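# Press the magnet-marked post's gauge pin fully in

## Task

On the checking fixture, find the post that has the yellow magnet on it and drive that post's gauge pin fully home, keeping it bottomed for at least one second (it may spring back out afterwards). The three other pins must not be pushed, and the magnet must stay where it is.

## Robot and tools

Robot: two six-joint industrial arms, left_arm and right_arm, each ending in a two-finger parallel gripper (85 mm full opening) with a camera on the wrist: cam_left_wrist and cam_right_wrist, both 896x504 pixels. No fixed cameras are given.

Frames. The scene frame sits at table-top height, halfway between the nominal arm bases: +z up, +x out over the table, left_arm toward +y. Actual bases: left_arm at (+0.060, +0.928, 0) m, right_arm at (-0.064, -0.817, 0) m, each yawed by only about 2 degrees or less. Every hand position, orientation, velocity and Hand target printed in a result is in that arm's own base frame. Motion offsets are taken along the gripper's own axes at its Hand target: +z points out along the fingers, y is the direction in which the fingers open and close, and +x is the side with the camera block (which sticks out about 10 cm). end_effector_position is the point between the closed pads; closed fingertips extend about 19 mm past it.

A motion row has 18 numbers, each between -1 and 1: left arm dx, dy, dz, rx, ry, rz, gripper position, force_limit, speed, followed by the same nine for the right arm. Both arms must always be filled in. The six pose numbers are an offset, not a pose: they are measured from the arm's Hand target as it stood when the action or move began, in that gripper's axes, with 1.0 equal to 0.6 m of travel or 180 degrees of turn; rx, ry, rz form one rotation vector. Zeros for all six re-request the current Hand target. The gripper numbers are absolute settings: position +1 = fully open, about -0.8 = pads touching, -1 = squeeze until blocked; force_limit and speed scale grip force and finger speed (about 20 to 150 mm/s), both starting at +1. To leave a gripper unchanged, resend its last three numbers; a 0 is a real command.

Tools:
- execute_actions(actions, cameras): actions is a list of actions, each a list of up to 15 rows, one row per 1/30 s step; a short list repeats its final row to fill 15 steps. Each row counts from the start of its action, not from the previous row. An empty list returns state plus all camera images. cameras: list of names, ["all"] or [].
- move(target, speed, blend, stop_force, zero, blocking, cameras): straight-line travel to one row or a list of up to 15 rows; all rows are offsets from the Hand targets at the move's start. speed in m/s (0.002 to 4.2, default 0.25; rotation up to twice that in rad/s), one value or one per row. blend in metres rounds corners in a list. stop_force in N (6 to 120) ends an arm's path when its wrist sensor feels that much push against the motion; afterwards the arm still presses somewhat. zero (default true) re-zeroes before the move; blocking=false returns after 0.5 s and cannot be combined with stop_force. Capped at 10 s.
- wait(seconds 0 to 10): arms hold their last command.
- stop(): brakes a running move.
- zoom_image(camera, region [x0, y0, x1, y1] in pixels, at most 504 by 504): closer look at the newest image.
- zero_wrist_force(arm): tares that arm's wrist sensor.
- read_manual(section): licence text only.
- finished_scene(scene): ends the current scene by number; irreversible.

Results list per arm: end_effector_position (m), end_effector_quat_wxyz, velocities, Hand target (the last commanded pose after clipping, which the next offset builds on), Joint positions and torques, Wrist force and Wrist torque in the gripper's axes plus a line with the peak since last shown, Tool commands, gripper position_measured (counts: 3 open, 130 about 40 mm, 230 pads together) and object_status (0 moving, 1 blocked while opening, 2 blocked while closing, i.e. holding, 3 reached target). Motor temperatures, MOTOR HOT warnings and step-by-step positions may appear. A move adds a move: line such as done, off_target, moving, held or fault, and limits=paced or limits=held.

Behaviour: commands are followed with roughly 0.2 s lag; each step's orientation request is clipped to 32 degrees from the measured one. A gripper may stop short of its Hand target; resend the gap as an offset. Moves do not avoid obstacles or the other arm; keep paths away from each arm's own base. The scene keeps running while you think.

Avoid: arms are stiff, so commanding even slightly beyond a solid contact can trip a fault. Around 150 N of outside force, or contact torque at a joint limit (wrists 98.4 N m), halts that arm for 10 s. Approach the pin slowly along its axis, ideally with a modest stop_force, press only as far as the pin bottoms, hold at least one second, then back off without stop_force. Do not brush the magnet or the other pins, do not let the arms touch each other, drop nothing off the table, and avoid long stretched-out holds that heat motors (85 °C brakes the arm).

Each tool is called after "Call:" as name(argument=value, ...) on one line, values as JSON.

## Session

Call:
execute_actions(actions=[])

Scene clock: 0.00 s.
left_arm: end_effector_position=(+1.6020, +0.5513, +0.3701) position_measured=3 object_status=3 end_effector_quat_wxyz=(-0.049, +0.940, +0.190, +0.279) | right_arm: end_effector_position=(+0.4481, +0.4679, +0.3319) position_measured=3 object_status=3 end_effector_quat_wxyz=(-0.272, +0.502, +0.649, +0.503)
Joint positions: left_arm=[0.193 -0.686 0.985 -2.439 -1.472 -3.319] | right_arm=[4.007 -1.969 -2.772 1.193 2.076 2.519]
Joint velocities: within noise
Joint torques (N m): no reading
Motor temperatures (°C): left_arm=[24 35 26 38 34 34] | right_arm=[28 35 36 37 34 38]
Wrist force (N): no reading
Wrist torque (N m): no reading
Wrist force, peak (N): no reading
Hand target: left_arm +1.6020, +0.5513, +0.3701; -0.049, +0.940, +0.190, +0.279 | right_arm +0.4481, +0.4679, +0.3319; -0.272, +0.502, +0.649, +0.503
Tool commands: left_gripper/position=+1.0 left_gripper/force_limit=+1.0 left_gripper/speed=+1.0 right_gripper/position=+1.0 right_gripper/force_limit=+1.0 right_gripper/speed=+1.0
camera_calibration:
cam_left_wrist: T_world_to_cam=[[0.359759, -0.933045, -0.000644322, -0.0546982], [-0.905937, -0.349141, -0.239538, 1.75183], [0.223274, 0.0867594, -0.970887, 0.0836019], [0, 0, 0, 1]] pos_world=[1.58806, 0.553346, 0.500761]
cam_right_wrist: T_world_to_cam=[[0.936397, -0.0141338, 0.350658, -0.517198], [0.256442, -0.654562, -0.711187, 0.443258], [0.239579, 0.755877, -0.609305, -0.132345], [0, 0, 0, 1]] pos_world=[0.40234, 0.382866, 0.41596]

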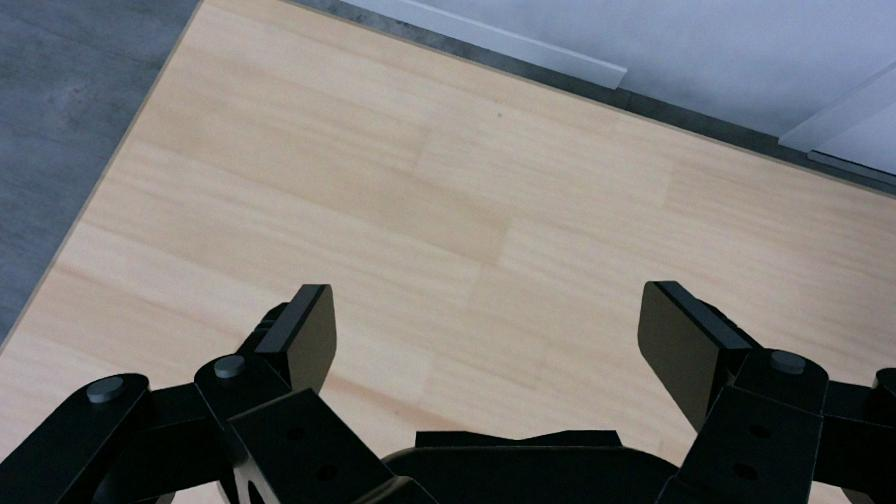

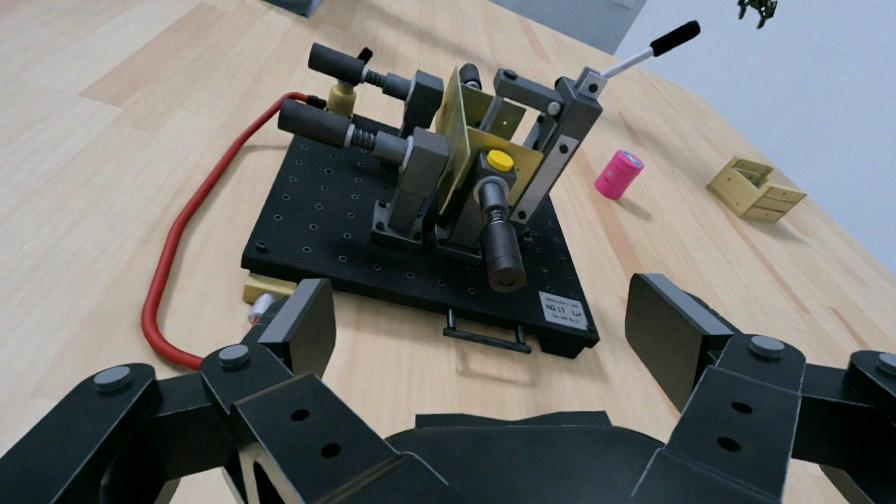

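Call:
move(target=[0,0,0,0,0,0,1,1,1,-0.22,0.103,0.203,0.062,0.0147,0.109,-1,-1,0], speed=0.25, cameras=["cam_right_wrist"])

Call:
zoom_image(camera="cam_right_wrist", region=[330, 100, 630, 400])

Scene clock: 4.83 s.
left_arm: end_effector_position=(+1.6020, +0.5513, +0.3701) position_measured=3 object_status=3 end_effector_quat_wxyz=(-0.049, +0.940, +0.190, +0.279) | right_arm: end_effector_position=(+0.5696, +0.5300, +0.1999) position_measured=232 object_status=3 end_effector_quat_wxyz=(-0.416, +0.565, +0.593, +0.395)
Joint positions: left_arm=[0.193 -0.686 0.985 -2.439 -1.472 -3.319] | right_arm=[3.821 -2.249 -2.511 1.065 2.433 2.703]
Joint torques (N m): left_arm=[1.98 -275.87 -104.87 -11.9 1.26 -0.72] | right_arm=[-19.19 117.05 18.98 4.08 8.39 5.36]
Wrist force (N): left_arm=[0.2 -0.4 -0.1] | right_arm=[-0.9 0.5 0.0]
Wrist torque (N m): left_arm=[-0.08 -0.04 0.00] | right_arm=[0.15 0.45 -0.41]
Wrist force, peak (N): left_arm=[0.6 -0.5 -0.3] | right_arm=[-2.9 2.7 1.8]
Hand target: left_arm +1.6020, +0.5513, +0.3701; -0.049, +0.940, +0.190, +0.279 | right_arm +0.5697, +0.5301, +0.1999; -0.416, +0.565, +0.593, +0.395
Off the commanded pose: left_arm 0.000 m, 0 deg | right_arm 0.000 m, 0 deg.
move: done
camera_calibration:
cam_right_wrist: T_world_to_cam=[[0.998454, 0.0459791, -0.0312201, -0.574662], [0.00440554, -0.625459, -0.780245, 0.500872], [-0.0554018, 0.778901, -0.624695, -0.129876], [0, 0, 0, 1]] pos_world=[0.564372, 0.440858, 0.291729]
Images, in order (width x height): cam_right_wrist 896x504.

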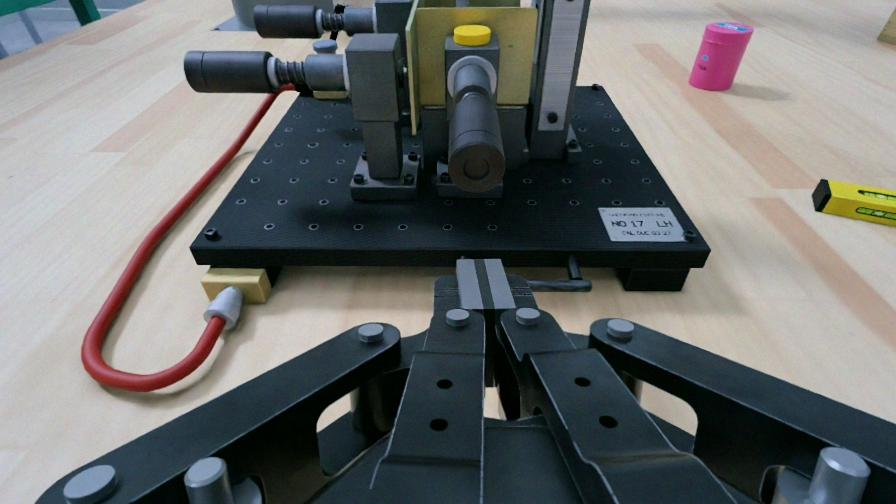

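Scaled by 1.680 from the camera's 896x504 image, which has a finer 1280x720 frame.

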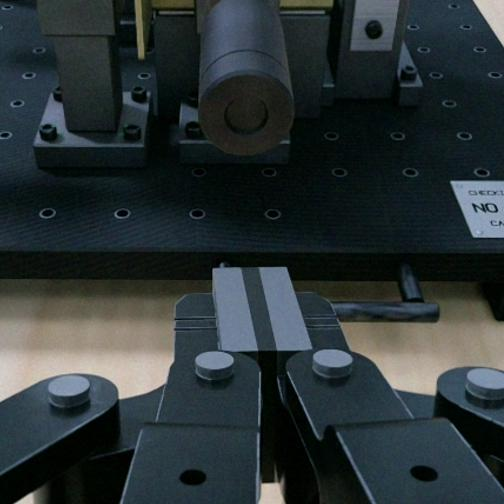

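Call:
move(target=[0,0,0,0,0,0,1,1,1,-0.0045,0.0097,0.168,0,0,0,-1,-1,0], speed=0.15)

Call:
move(target=[0,0,0,0,0,0,1,1,1,0.0342,0,0.094,0,0,0,-1,-1,0], speed=0.02, stop_force=8, cameras=["cam_right_wrist"])

Call:
zoom_image(camera="cam_right_wrist", region=[380, 120, 580, 340])

Scene clock: 6.63 s.
left_arm: end_effector_position=(+1.6020, +0.5513, +0.3701) position_measured=3 object_status=3 end_effector_quat_wxyz=(-0.049, +0.940, +0.190, +0.279) | right_arm: end_effector_position=(+0.5709, +0.6239, +0.1629) position_measured=232 object_status=3 end_effector_quat_wxyz=(-0.416, +0.565, +0.593, +0.395)
Joint positions: left_arm=[0.193 -0.686 0.985 -2.439 -1.472 -3.319] | right_arm=[3.933 -2.323 -2.435 1.122 2.336 2.785]
Joint torques (N m): left_arm=[-4.3 -269.73 -103.52 -11.86 1.3 -1] | right_arm=[20.32 128.52 23.34 13.56 -1.32 6.2]
Wrist force (N): left_arm=[0.2 0.0 -0.3] | right_arm=[-0.9 0.1 0.0]
Wrist torque (N m): left_arm=[0.00 -0.04 -0.01] | right_arm=[0.05 0.37 -0.40]
Wrist force, peak (N): left_arm=[0.6 -0.2 -0.2] | right_arm=[-0.9 0.3 -1.9]
Hand target: left_arm +1.6020, +0.5513, +0.3701; -0.049, +0.940, +0.190, +0.279 | right_arm +0.5709, +0.6241, +0.1628; -0.416, +0.565, +0.593, +0.395
Off the commanded pose: left_arm 0.000 m, 0 deg | right_arm 0.000 m, 0 deg.
move: done

Scene clock: 9.80 s.
left_arm: end_effector_position=(+1.6020, +0.5513, +0.3701) position_measured=3 object_status=3 end_effector_quat_wxyz=(-0.049, +0.940, +0.190, +0.279) | right_arm: end_effector_position=(+0.5690, +0.6632, +0.1628) position_measured=232 object_status=3 end_effector_quat_wxyz=(-0.416, +0.565, +0.593, +0.395)
Joint positions: left_arm=[0.193 -0.686 0.985 -2.439 -1.472 -3.319] | right_arm=[3.978 -2.324 -2.406 1.114 2.296 2.813]
Joint torques (N m): left_arm=[1.99 -274.62 -102.81 -11.8 1.05 -0.8] | right_arm=[-12.26 159.64 -2.45 14.04 7.71 -6.71]
Wrist force (N): left_arm=[-0.2 0.1 0.1] | right_arm=[-2.4 0.2 -5.9]
Wrist torque (N m): left_arm=[0.01 0.04 0.00] | right_arm=[-0.05 0.37 -0.14]
Wrist force, peak (N): left_arm=[0.3 0.5 -0.3] | right_arm=[-3.4 1.5 -7.8]
Hand target: left_arm +1.6020, +0.5513, +0.3701; -0.049, +0.940, +0.190, +0.279 | right_arm +0.5690, +0.6632, +0.1628; -0.416, +0.565, +0.593, +0.395 (not the last commanded pose)
Off the commanded pose: left_arm 0.000 m, 0 deg | right_arm 0.021 m, 0 deg.
move: contact (right_arm)
camera_calibration:
cam_right_wrist: T_world_to_cam=[[0.998444, 0.0460717, -0.0314238, -0.581239], [0.00430023, -0.625401, -0.780292, 0.555137], [-0.0556019, 0.778942, -0.624626, -0.256754], [0, 0, 0, 1]] pos_world=[0.563671, 0.573958, 0.254529]
Images, in order (width x height): cam_right_wrist 896x504.

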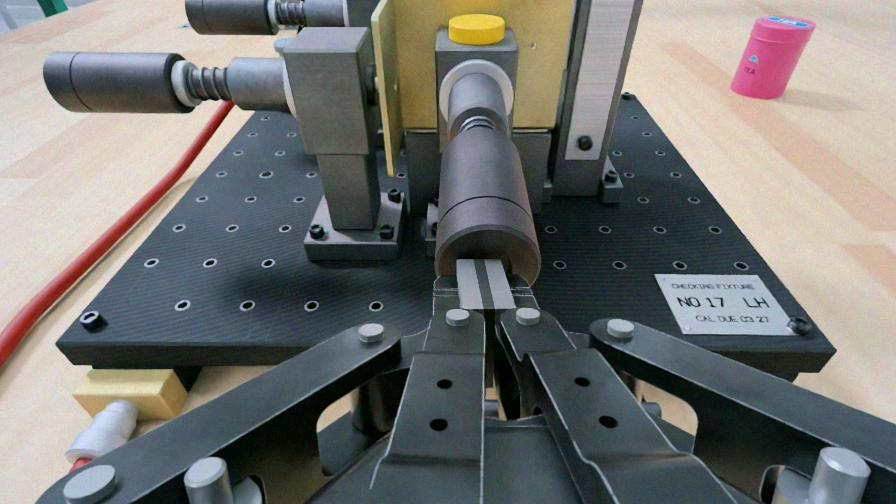

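Scaled by 2.291 from the camera's 896x504 image, which has a finer 1280x720 frame.

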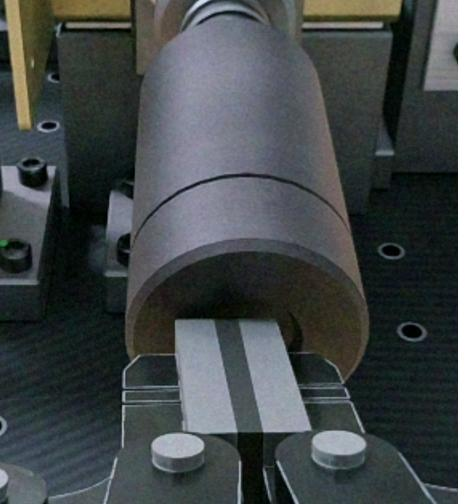

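Call:
move(target=[0,0,0,0,0,0,1,1,1,0.0228,0,0.0627,0,0,0,-1,-1,0], speed=0.012, stop_force=45, zero=false, cameras=["cam_right_wrist"])

Call:
wait(seconds=1.0)

Call:
move(target=[0,0,0,0,0,0,1,1,1,0.00342,0,0.0094,0,0,0,-1,-1,0], speed=0.003, stop_force=60, zero=false)

Call:
wait(seconds=1.2)

Scene clock: 12.70 s.
left_arm: end_effector_position=(+1.6020, +0.5513, +0.3701) position_measured=3 object_status=3 end_effector_quat_wxyz=(-0.049, +0.940, +0.190, +0.279) | right_arm: end_effector_position=(+0.5681, +0.6808, +0.1628) position_measured=232 object_status=3 end_effector_quat_wxyz=(-0.416, +0.565, +0.593, +0.395)
Joint positions: left_arm=[0.193 -0.686 0.985 -2.439 -1.472 -3.319] | right_arm=[3.997 -2.325 -2.392 1.108 2.28 2.825]
Joint torques (N m): left_arm=[0.46 -274.35 -103.2 -11.76 1.11 -1.03] | right_arm=[20.2 149.06 16.72 8.64 8.99 -7.53]
Wrist force (N): left_arm=[0.1 -0.1 0.0] | right_arm=[-12.6 1.9 -50.5]
Wrist torque (N m): left_arm=[-0.02 -0.01 0.00] | right_arm=[-0.14 0.49 -0.18]
Wrist force, peak (N): left_arm=[0.6 -0.3 -0.3] | right_arm=[-23.7 1.1 -99.6]
Hand target: left_arm +1.6020, +0.5513, +0.3701; -0.049, +0.940, +0.190, +0.279 | right_arm +0.5681, +0.6808, +0.1628; -0.416, +0.565, +0.593, +0.395 (not the last commanded pose)
Off the commanded pose: left_arm 0.000 m, 0 deg | right_arm 0.022 m, 0 deg.
move: contact (right_arm)
camera_calibration:
cam_right_wrist: T_world_to_cam=[[0.998444, 0.0460717, -0.0314238, -0.581156], [0.00430023, -0.625401, -0.780292, 0.56621], [-0.0556019, 0.778942, -0.624626, -0.270591], [0, 0, 0, 1]] pos_world=[0.562771, 0.591658, 0.254529]
Images, in order (width x height): cam_right_wrist 896x504.

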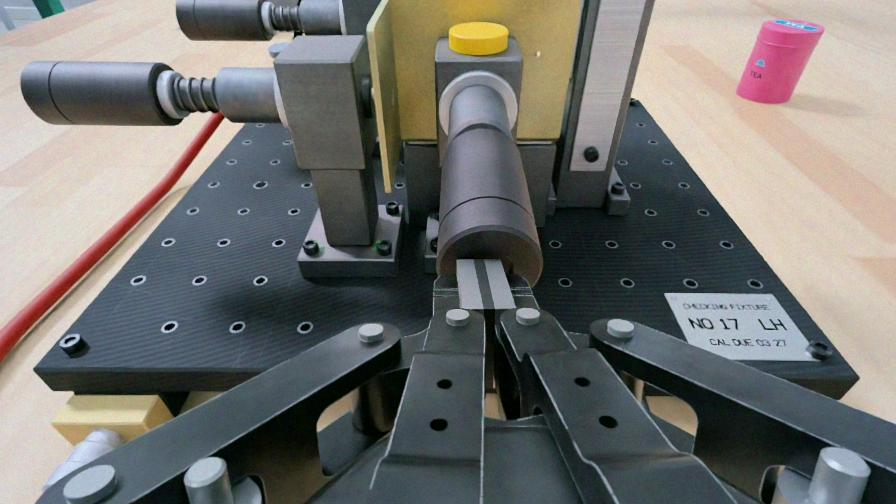

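Scene clock: 13.70 s.
left_arm: end_effector_position=(+1.6020, +0.5513, +0.3701) position_measured=3 object_status=3 end_effector_quat_wxyz=(-0.049, +0.940, +0.190, +0.279) | right_arm: end_effector_position=(+0.5681, +0.6808, +0.1628) position_measured=232 object_status=3 end_effector_quat_wxyz=(-0.416, +0.565, +0.593, +0.395)
Joint positions: left_arm=[0.193 -0.686 0.985 -2.439 -1.472 -3.319] | right_arm=[3.997 -2.325 -2.392 1.108 2.28 2.825]
Joint torques (N m): left_arm=[2.99 -275.24 -101.42 -11.99 0.99 -0.92] | right_arm=[14.41 150.59 19.92 9.07 8.71 -7.23]
Wrist force (N): left_arm=[0.4 -0.1 -0.2] | right_arm=[-11.4 1.7 -47.9]
Wrist torque (N m): left_arm=[-0.01 -0.07 0.00] | right_arm=[-0.17 0.45 -0.18]
Wrist force, peak (N): left_arm=[0.6 -0.1 0.2] | right_arm=[-12.7 2.1 -50.2]
Hand target: left_arm +1.6020, +0.5513, +0.3701; -0.049, +0.940, +0.190, +0.279 | right_arm +0.5681, +0.6808, +0.1628; -0.416, +0.565, +0.593, +0.395 (not the last commanded pose)
Tool commands: left_gripper/position=+1.0 left_gripper/force_limit=+1.0 left_gripper/speed=+1.0 right_gripper/position=-1.0 right_gripper/force_limit=-1.0 right_gripper/speed=+0.0
Off the commanded pose: left_arm 0.000 m, 0 deg | right_arm 0.022 m, 0 deg.
wait: 1.00 s; at rest by 0.17 s

Scene clock: 14.43 s.
left_arm: end_effector_position=(+1.6020, +0.5513, +0.3701) position_measured=3 object_status=3 end_effector_quat_wxyz=(-0.049, +0.940, +0.190, +0.279) | right_arm: end_effector_position=(+0.5680, +0.6810, +0.1628) position_measured=232 object_status=3 end_effector_quat_wxyz=(-0.416, +0.565, +0.593, +0.395)
Joint positions: left_arm=[0.193 -0.686 0.985 -2.439 -1.472 -3.319] | right_arm=[3.997 -2.325 -2.392 1.108 2.28 2.825]
Joint torques (N m): left_arm=[4.2 -270.85 -102.39 -11.6 0.71 -0.05] | right_arm=[30.89 148.68 36.86 2.68 10.42 1.94]
Wrist force (N): left_arm=[0.5 -0.1 -0.2] | right_arm=[-14.4 5.0 -70.2]
Wrist torque (N m): left_arm=[-0.01 -0.08 0.00] | right_arm=[-0.25 0.50 -0.15]
Wrist force, peak (N): left_arm=[0.4 -0.4 -0.1] | right_arm=[-14.7 4.7 -70.3]
Hand target: left_arm +1.6020, +0.5513, +0.3701; -0.049, +0.940, +0.190, +0.279 | right_arm +0.5680, +0.6809, +0.1628; -0.416, +0.565, +0.593, +0.395 (not the last commanded pose)
Off the commanded pose: left_arm 0.000 m, 0 deg | right_arm 0.006 m, 0 deg.
move: contact (right_arm)

Scene clock: 15.63 s.
left_arm: end_effector_position=(+1.6020, +0.5513, +0.3701) position_measured=3 object_status=3 end_effector_quat_wxyz=(-0.049, +0.940, +0.190, +0.279) | right_arm: end_effector_position=(+0.5680, +0.6809, +0.1628) position_measured=232 object_status=3 end_effector_quat_wxyz=(-0.416, +0.565, +0.593, +0.395)
Joint positions: left_arm=[0.193 -0.686 0.985 -2.439 -1.472 -3.319] | right_arm=[3.997 -2.325 -2.392 1.108 2.28 2.825]
Joint torques (N m): left_arm=[-4.62 -269.69 -104.31 -11.84 1.53 -1.28] | right_arm=[27.07 145.53 25.04 3.02 10.63 -0.53]
Wrist force (N): left_arm=[0.3 0.1 0.0] | right_arm=[-14.6 5.2 -65.8]
Wrist torque (N m): left_arm=[0.02 -0.04 0.00] | right_arm=[-0.28 0.50 -0.14]
Wrist force, peak (N): left_arm=[0.4 -0.3 -0.3] | right_arm=[-14.6 5.1 -70.1]
Hand target: left_arm +1.6020, +0.5513, +0.3701; -0.049, +0.940, +0.190, +0.279 | right_arm +0.5680, +0.6809, +0.1628; -0.416, +0.565, +0.593, +0.395 (not the last commanded pose)
Tool commands: left_gripper/position=+1.0 left_gripper/force_limit=+1.0 left_gripper/speed=+1.0 right_gripper/position=-1.0 right_gripper/force_limit=-1.0 right_gripper/speed=+0.0
Off the commanded pose: left_arm 0.000 m, 0 deg | right_arm 0.006 m, 0 deg.
wait: 1.20 s; at rest by 0.17 s

Hard stop reached (17.8 mm, same as before). Retreat.

Call:
move(target=[0,0,0,0,0,0,1,1,1,-0.0285,0,-0.0783,0,0,0,-1,-1,0], speed=0.08)

Call:
finished_scene(scene=2)

Scene clock: 16.83 s.
left_arm: end_effector_position=(+1.6020, +0.5513, +0.3701) position_measured=3 object_status=3 end_effector_quat_wxyz=(-0.049, +0.940, +0.190, +0.279) | right_arm: end_effector_position=(+0.5705, +0.6312, +0.1628) position_measured=232 object_status=3 end_effector_quat_wxyz=(-0.416, +0.565, +0.593, +0.395)
Joint positions: left_arm=[0.193 -0.686 0.985 -2.439 -1.472 -3.319] | right_arm=[3.942 -2.323 -2.43 1.121 2.328 2.791]
Joint torques (N m): left_arm=[1.04 -274.69 -102.64 -11.35 0.83 -1.08] | right_arm=[-24.06 170.51 -15.59 13.91 7.07 -6.95]
Wrist force (N): left_arm=[0.0 0.0 -0.3] | right_arm=[-0.2 0.0 0.2]
Wrist torque (N m): left_arm=[0.00 -0.01 0.00] | right_arm=[0.03 0.23 0.02]
Wrist force, peak (N): left_arm=[0.4 -0.2 -0.3] | right_arm=[-14.4 5.5 -65.7]
Hand target: left_arm +1.6020, +0.5513, +0.3701; -0.049, +0.940, +0.190, +0.279 | right_arm +0.5705, +0.6310, +0.1628; -0.416, +0.565, +0.593, +0.395
Off the commanded pose: left_arm 0.000 m, 0 deg | right_arm 0.000 m, 0 deg.
move: done

The scene is finished: the task was done.


## Next scene

The same job, from a new start.

Call:
execute_actions(actions=[])

Scene clock: 0.00 s.
left_arm: end_effector_position=(+0.3071, -0.4220, +0.1602) position_measured=3 object_status=3 end_effector_quat_wxyz=(+0.066, +0.956, -0.074, +0.275) | right_arm: end_effector_position=(+0.4900, -0.3027, +0.2369) position_measured=3 object_status=3 end_effector_quat_wxyz=(+0.548, -0.467, -0.511, -0.471)
Joint positions: left_arm=[-1.763 -1.739 2.857 -2.766 -1.003 1.555] | right_arm=[2.511 -2.074 -2.06 -2.212 2.389 -0.015]
Joint velocities: within noise
Joint torques (N m): no reading
Motor temperatures (°C): left_arm=[24 35 26 38 34 33] | right_arm=[28 35 35 36 33 38]
Wrist force (N): no reading
Wrist torque (N m): no reading
Wrist force, peak (N): no reading
Hand target: left_arm +0.3071, -0.4220, +0.1602; +0.066, +0.956, -0.074, +0.275 | right_arm +0.4900, -0.3027, +0.2369; +0.548, -0.467, -0.511, -0.471
Tool commands: left_gripper/position=+1.0 left_gripper/force_limit=+1.0 left_gripper/speed=+1.0 right_gripper/position=+1.0 right_gripper/force_limit=+1.0 right_gripper/speed=+1.0
camera_calibration:
cam_left_wrist: T_world_to_cam=[[-0.204299, -0.976285, 0.0716159, -0.353754], [-0.955218, 0.182823, -0.232669, 0.427195], [0.214058, -0.115943, -0.969916, 0.170568], [0, 0, 0, 1]] pos_world=[0.299281, -0.40369, 0.290166]
cam_right_wrist: T_world_to_cam=[[0.98966, 0.130322, -0.059914, -0.419077], [-0.0206188, -0.284112, -0.958569, 0.167032], [-0.141945, 0.949893, -0.278487, 0.549542], [0, 0, 0, 1]] pos_world=[0.496192, -0.419935, 0.288044]

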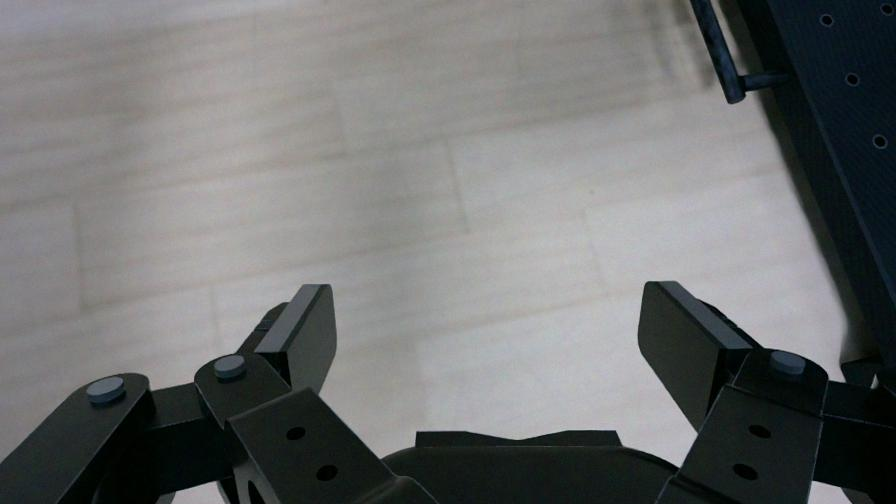

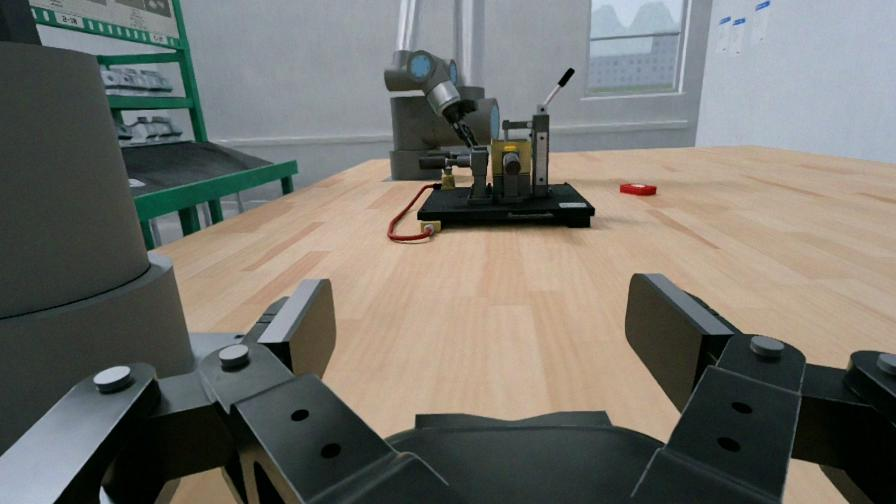

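Call:
zoom_image(camera="cam_right_wrist", region=[380, 40, 620, 250])

Call:
zoom_image(camera="cam_right_wrist", region=[440, 110, 560, 220])

Scaled by 2.100 from the camera's 896x504 image, which has a finer 1280x720 frame.

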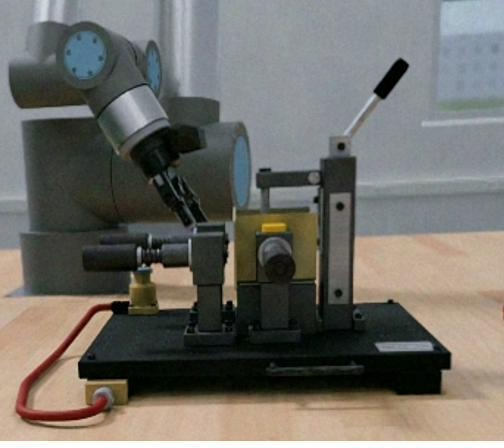

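Scaled by 4.200 from the camera's 896x504 image, which has a finer 1280x720 frame.

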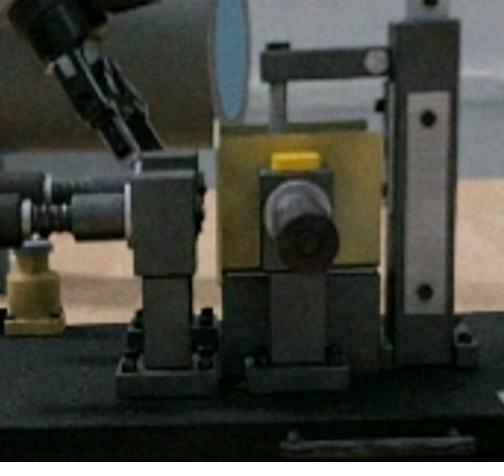

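Call:
move(target=[0,0,0,0,0,0,1,1,1,0.062,0.227,0.647,-0.0242,-0.1245,-0.0059,-1,-1,0], speed=0.35)

Call:
move(target=[0,0,0,0,0,0,1,1,1,0.073,-0.084,0.688,0,0,0,-1,-1,0], speed=0.3, cameras=["cam_right_wrist"])

Call:
zoom_image(camera="cam_right_wrist", region=[330, 100, 630, 400])

Scene clock: 5.10 s.
left_arm: end_effector_position=(+0.3071, -0.4220, +0.1602) position_measured=3 object_status=3 end_effector_quat_wxyz=(+0.066, +0.956, -0.074, +0.275) | right_arm: end_effector_position=(+0.5797, +0.0974, +0.2865) position_measured=232 object_status=3 end_effector_quat_wxyz=(-0.416, +0.565, +0.594, +0.395)
Joint positions: left_arm=[-1.763 -1.739 2.857 -2.766 -1.003 1.555] | right_arm=[3.112 -1.715 -2.539 -0.674 2.783 1.342]
Joint torques (N m): left_arm=[2.14 -12.6 -54.8 -10.19 3.57 -0.77] | right_arm=[19.88 54.22 38.56 14.04 1.04 5.45]
Wrist force (N): left_arm=[0.1 -0.2 -0.1] | right_arm=[0.3 0.0 1.9]
Wrist torque (N m): left_arm=[-0.05 -0.02 0.00] | right_arm=[0.35 0.12 -0.41]
Wrist force, peak (N): left_arm=[0.3 0.3 -0.4] | right_arm=[1.0 2.6 4.2]
Hand target: left_arm +0.3071, -0.4220, +0.1602; +0.066, +0.956, -0.074, +0.275 | right_arm +0.5797, +0.0974, +0.2865; -0.416, +0.565, +0.594, +0.395
Off the commanded pose: left_arm 0.000 m, 0 deg | right_arm 0.000 m, 0 deg.
move: done

Scene clock: 7.27 s.
left_arm: end_effector_position=(+0.3071, -0.4220, +0.1602) position_measured=3 object_status=3 end_effector_quat_wxyz=(+0.066, +0.956, -0.074, +0.275) | right_arm: end_effector_position=(+0.5092, +0.4972, +0.1863) position_measured=232 object_status=3 end_effector_quat_wxyz=(-0.416, +0.565, +0.594, +0.395)
Joint positions: left_arm=[-1.763 -1.739 2.857 -2.766 -1.003 1.555] | right_arm=[3.844 -2.297 -2.604 1.218 2.414 2.72]
Joint torques (N m): left_arm=[4.34 -13.82 -55.29 -10.06 3.51 -0.82] | right_arm=[18.7 121.39 7.07 13.17 -1.45 6.56]
Wrist force (N): left_arm=[0.0 -0.1 0.1] | right_arm=[-0.2 0.9 1.1]
Wrist torque (N m): left_arm=[-0.02 0.00 0.00] | right_arm=[0.40 -0.01 -0.35]
Wrist force, peak (N): left_arm=[0.4 0.1 -0.4] | right_arm=[0.7 0.5 4.1]
Hand target: left_arm +0.3071, -0.4220, +0.1602; +0.066, +0.956, -0.074, +0.275 | right_arm +0.5091, +0.4972, +0.1862; -0.416, +0.565, +0.594, +0.395
Off the commanded pose: left_arm 0.000 m, 0 deg | right_arm 0.000 m, 0 deg.
move: done
camera_calibration:
cam_right_wrist: T_world_to_cam=[[0.998401, 0.0470373, -0.0313572, -0.513638], [0.00499205, -0.625879, -0.779904, 0.469792], [-0.0563104, 0.778501, -0.625113, -0.115431], [0, 0, 0, 1]] pos_world=[0.503972, 0.408056, 0.278129]
Images, in order (width x height): cam_right_wrist 896x504.

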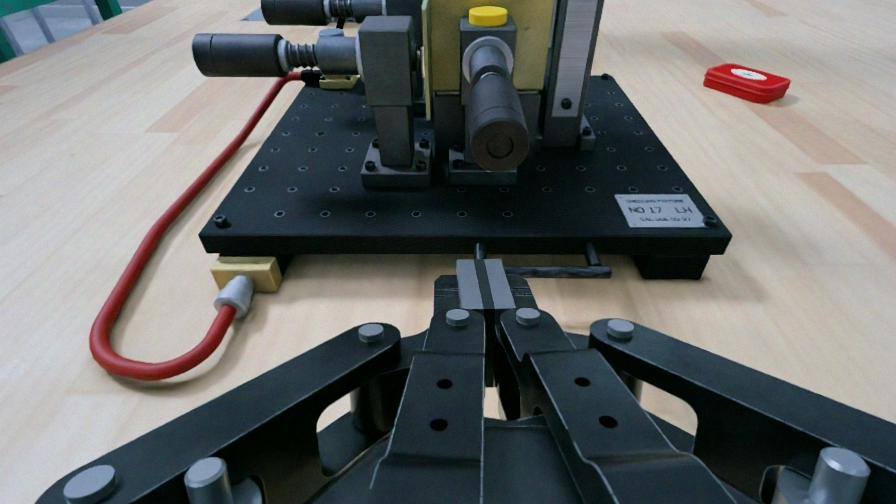

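Scaled by 1.680 from the camera's 896x504 image, which has a finer 1280x720 frame.

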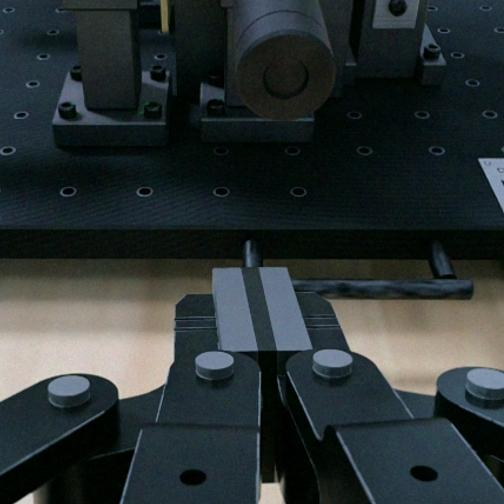

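Call:
move(target=[0,0,0,0,0,0,1,1,1,0.0147,0.0338,0.151,0,0,0,-1,-1,0], speed=0.15)

Call:
move(target=[0,0,0,0,0,0,1,1,1,0.0342,0.0019,0.094,0,0,0,-1,-1,0], speed=0.02, stop_force=8, cameras=["cam_right_wrist"])

Call:
zoom_image(camera="cam_right_wrist", region=[380, 120, 580, 340])

Scene clock: 9.20 s.
left_arm: end_effector_position=(+0.3071, -0.4220, +0.1602) position_measured=3 object_status=3 end_effector_quat_wxyz=(+0.066, +0.956, -0.074, +0.275) | right_arm: end_effector_position=(+0.5249, +0.5861, +0.1635) position_measured=232 object_status=3 end_effector_quat_wxyz=(-0.416, +0.565, +0.594, +0.395)
Joint positions: left_arm=[-1.763 -1.739 2.857 -2.766 -1.003 1.555] | right_arm=[3.944 -2.332 -2.517 1.218 2.327 2.791]
Joint torques (N m): left_arm=[-1.92 -13.66 -56.09 -10.08 3.58 -1.14] | right_arm=[21.88 120.43 5.02 3.71 -1.34 6.61]
Wrist force (N): left_arm=[0.1 0.0 0.0] | right_arm=[-0.3 0.0 1.1]
Wrist torque (N m): left_arm=[0.01 -0.01 0.00] | right_arm=[0.26 0.07 -0.33]
Wrist force, peak (N): left_arm=[0.2 0.0 -0.4] | right_arm=[-0.1 0.5 3.2]
Hand target: left_arm +0.3071, -0.4220, +0.1602; +0.066, +0.956, -0.074, +0.275 | right_arm +0.5250, +0.5863, +0.1635; -0.416, +0.565, +0.594, +0.395
Off the commanded pose: left_arm 0.000 m, 0 deg | right_arm 0.000 m, 0 deg.
move: done

Scene clock: 12.67 s.
left_arm: end_effector_position=(+0.3071, -0.4220, +0.1602) position_measured=3 object_status=3 end_effector_quat_wxyz=(+0.066, +0.956, -0.074, +0.275) | right_arm: end_effector_position=(+0.5235, +0.6317, +0.1635) position_measured=232 object_status=3 end_effector_quat_wxyz=(-0.416, +0.565, +0.594, +0.395)
Joint positions: left_arm=[-1.763 -1.739 2.857 -2.766 -1.003 1.555] | right_arm=[3.999 -2.33 -2.483 1.204 2.278 2.825]
Joint torques (N m): left_arm=[0.91 -11.3 -53.38 -9.01 2.71 -0.81] | right_arm=[-15.99 140.16 -8.66 13.92 6.61 -7.62]
Wrist force (N): left_arm=[0.1 -0.2 -0.2] | right_arm=[-2.7 1.3 -4.4]
Wrist torque (N m): left_arm=[-0.04 -0.02 0.00] | right_arm=[0.32 -0.02 -0.11]
Wrist force, peak (N): left_arm=[0.5 0.1 -0.3] | right_arm=[-2.3 1.4 -7.2]
Hand target: left_arm +0.3071, -0.4220, +0.1602; +0.066, +0.956, -0.074, +0.275 | right_arm +0.5235, +0.6317, +0.1634; -0.416, +0.565, +0.594, +0.395 (not the last commanded pose)
Off the commanded pose: left_arm 0.000 m, 0 deg | right_arm 0.015 m, 0 deg.
move: contact (right_arm)
camera_calibration:
cam_right_wrist: T_world_to_cam=[[0.998407, 0.0469598, -0.0312899, -0.535038], [0.00499247, -0.625829, -0.779944, 0.536024], [-0.0562082, 0.778545, -0.625067, -0.233732], [0, 0, 0, 1]] pos_world=[0.518372, 0.542556, 0.255229]
Images, in order (width x height): cam_right_wrist 896x504.

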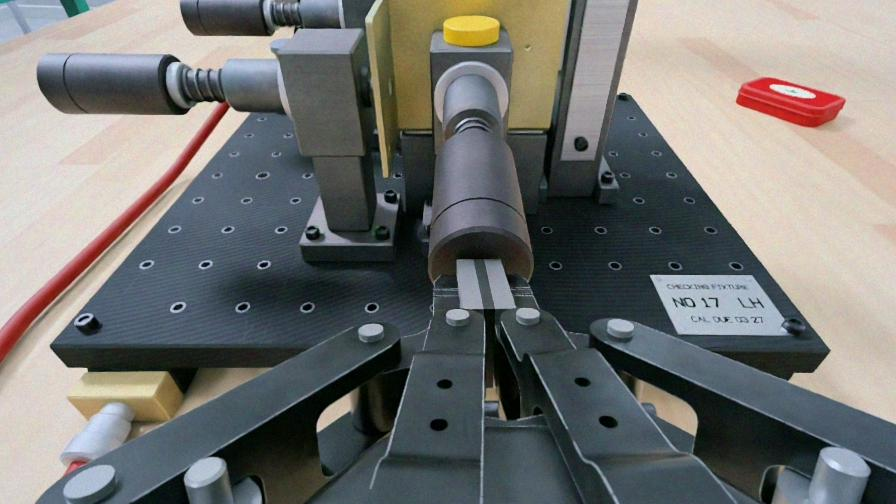

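Scaled by 2.291 from the camera's 896x504 image, which has a finer 1280x720 frame.

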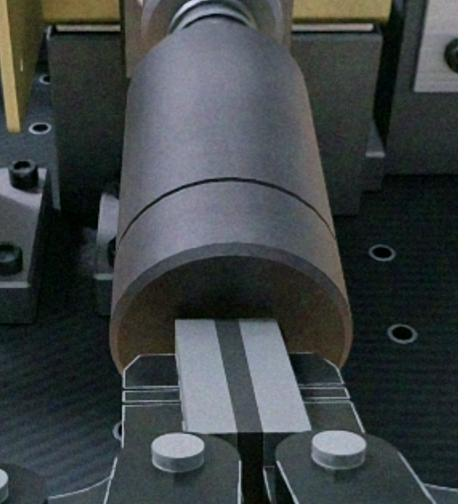

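Call:
move(target=[0,0,0,0,0,0,1,1,1,0.0228,0.0005,0.0627,0,0,0,-1,-1,0], speed=0.012, stop_force=45, zero=false, cameras=["cam_right_wrist"])

Call:
move(target=[0,0,0,0,0,0,1,1,1,0.00342,0,0.0094,0,0,0,-1,-1,0], speed=0.003, stop_force=60, zero=false)

Call:
wait(seconds=1.3)

Scene clock: 15.43 s.
left_arm: end_effector_position=(+0.3071, -0.4220, +0.1602) position_measured=3 object_status=3 end_effector_quat_wxyz=(+0.066, +0.956, -0.074, +0.275) | right_arm: end_effector_position=(+0.5228, +0.6489, +0.1635) position_measured=232 object_status=3 end_effector_quat_wxyz=(-0.416, +0.565, +0.594, +0.395)
Joint positions: left_arm=[-1.763 -1.739 2.857 -2.766 -1.003 1.555] | right_arm=[4.018 -2.329 -2.47 1.197 2.261 2.836]
Joint torques (N m): left_arm=[-0.45 -7.93 -54.3 -10.89 2.42 -1.4] | right_arm=[15.94 143.86 12.93 9.72 9.66 -7.61]
Wrist force (N): left_arm=[-0.2 0.0 0.1] | right_arm=[-15.5 2.4 -48.7]
Wrist torque (N m): left_arm=[-0.01 0.04 0.00] | right_arm=[0.23 0.08 -0.16]
Wrist force, peak (N): left_arm=[-0.5 -0.1 -0.2] | right_arm=[-26.6 2.9 -99.8]
Hand target: left_arm +0.3071, -0.4220, +0.1602; +0.066, +0.956, -0.074, +0.275 | right_arm +0.5228, +0.6489, +0.1634; -0.416, +0.565, +0.594, +0.395 (not the last commanded pose)
Off the commanded pose: left_arm 0.000 m, 0 deg | right_arm 0.023 m, 0 deg.
move: contact (right_arm)
camera_calibration:
cam_right_wrist: T_world_to_cam=[[0.998406, 0.0469644, -0.0312868, -0.535051], [0.00499337, -0.625769, -0.779992, 0.546771], [-0.0562102, 0.778593, -0.625007, -0.24721], [0, 0, 0, 1]] pos_world=[0.517572, 0.559756, 0.255229]
Images, in order (width x height): cam_right_wrist 896x504.

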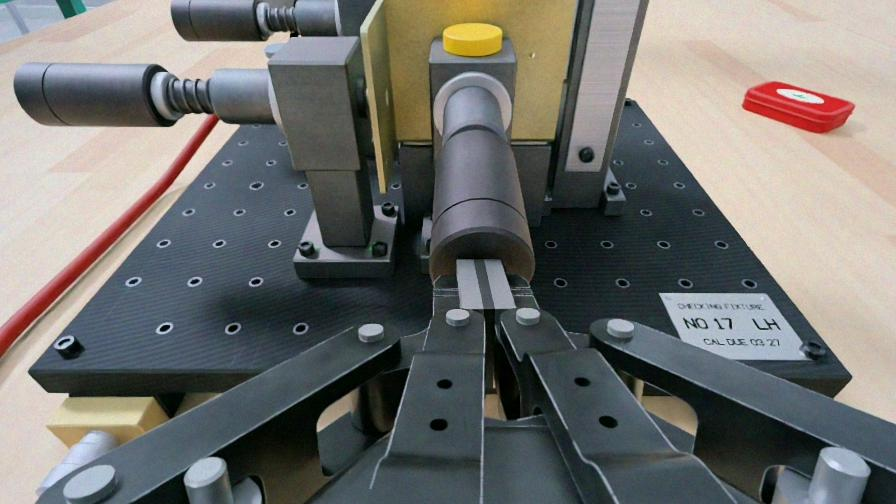

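Scene clock: 16.13 s.
left_arm: end_effector_position=(+0.3071, -0.4220, +0.1602) position_measured=3 object_status=3 end_effector_quat_wxyz=(+0.066, +0.956, -0.074, +0.275) | right_arm: end_effector_position=(+0.5228, +0.6490, +0.1635) position_measured=232 object_status=3 end_effector_quat_wxyz=(-0.416, +0.565, +0.594, +0.395)
Joint positions: left_arm=[-1.763 -1.739 2.857 -2.766 -1.003 1.555] | right_arm=[4.018 -2.329 -2.47 1.197 2.261 2.836]
Joint torques (N m): left_arm=[1.34 -9.48 -55.46 -10.36 3.45 -1.55] | right_arm=[22.19 144.71 26.91 4.29 9.6 2.03]
Wrist force (N): left_arm=[-0.2 -0.2 0.1] | right_arm=[-18.0 6.1 -64.6]
Wrist torque (N m): left_arm=[-0.04 0.04 0.00] | right_arm=[0.18 0.17 -0.12]
Wrist force, peak (N): left_arm=[0.0 0.2 -0.4] | right_arm=[-17.8 6.1 -64.8]
Hand target: left_arm +0.3071, -0.4220, +0.1602; +0.066, +0.956, -0.074, +0.275 | right_arm +0.5228, +0.6490, +0.1635; -0.416, +0.565, +0.594, +0.395 (not the last commanded pose)
Off the commanded pose: left_arm 0.000 m, 0 deg | right_arm 0.006 m, 0 deg.
move: contact (right_arm)

Scene clock: 17.43 s.
left_arm: end_effector_position=(+0.3071, -0.4220, +0.1602) position_measured=3 object_status=3 end_effector_quat_wxyz=(+0.066, +0.956, -0.074, +0.275) | right_arm: end_effector_position=(+0.5228, +0.6490, +0.1635) position_measured=232 object_status=3 end_effector_quat_wxyz=(-0.416, +0.565, +0.594, +0.395)
Joint positions: left_arm=[-1.763 -1.739 2.857 -2.766 -1.003 1.555] | right_arm=[4.018 -2.329 -2.47 1.197 2.261 2.836]
Joint torques (N m): left_arm=[-1.15 -13.28 -57.25 -9.62 3.08 -1.14] | right_arm=[25.17 151.7 20.2 4.16 10.35 3.79]
Wrist force (N): left_arm=[0.0 0.1 -0.3] | right_arm=[-17.5 5.7 -60.3]
Wrist torque (N m): left_arm=[0.01 0.01 0.00] | right_arm=[0.20 0.14 -0.13]
Wrist force, peak (N): left_arm=[-0.2 0.3 -0.5] | right_arm=[-17.5 6.1 -64.5]
Hand target: left_arm +0.3071, -0.4220, +0.1602; +0.066, +0.956, -0.074, +0.275 | right_arm +0.5228, +0.6490, +0.1635; -0.416, +0.565, +0.594, +0.395 (not the last commanded pose)
Tool commands: left_gripper/position=+1.0 left_gripper/force_limit=+1.0 left_gripper/speed=+1.0 right_gripper/position=-1.0 right_gripper/force_limit=-1.0 right_gripper/speed=+0.0
Off the commanded pose: left_arm 0.000 m, 0 deg | right_arm 0.006 m, 0 deg.
wait: 1.30 s; at rest by 0.17 s

Call:
move(target=[0,0,0,0,0,0,1,1,1,-0.0285,0,-0.0783,0,0,0,-1,-1,0], speed=0.08)

Call:
finished_scene(scene=3)

Scene clock: 18.57 s.
left_arm: end_effector_position=(+0.3071, -0.4220, +0.1602) position_measured=3 object_status=3 end_effector_quat_wxyz=(+0.066, +0.956, -0.074, +0.275) | right_arm: end_effector_position=(+0.5253, +0.5993, +0.1635) position_measured=232 object_status=3 end_effector_quat_wxyz=(-0.416, +0.565, +0.594, +0.395)
Joint positions: left_arm=[-1.763 -1.739 2.857 -2.766 -1.003 1.555] | right_arm=[3.959 -2.331 -2.507 1.213 2.313 2.801]
Joint torques (N m): left_arm=[-4.31 -13.38 -53.07 -9.53 2.73 -0.97] | right_arm=[-13.4 124.25 -16.18 13.68 6.99 -7.6]
Wrist force (N): left_arm=[0.4 0.0 0.0] | right_arm=[-0.6 -0.3 1.2]
Wrist torque (N m): left_arm=[0.00 -0.06 0.00] | right_arm=[0.24 0.10 0.07]
Wrist force, peak (N): left_arm=[-0.4 0.0 0.3] | right_arm=[-17.6 5.7 -60.6]
Hand target: left_arm +0.3071, -0.4220, +0.1602; +0.066, +0.956, -0.074, +0.275 | right_arm +0.5253, +0.5991, +0.1635; -0.416, +0.565, +0.594, +0.395
Off the commanded pose: left_arm 0.000 m, 0 deg | right_arm 0.000 m, 0 deg.
move: done

The scene is finished: the task was done.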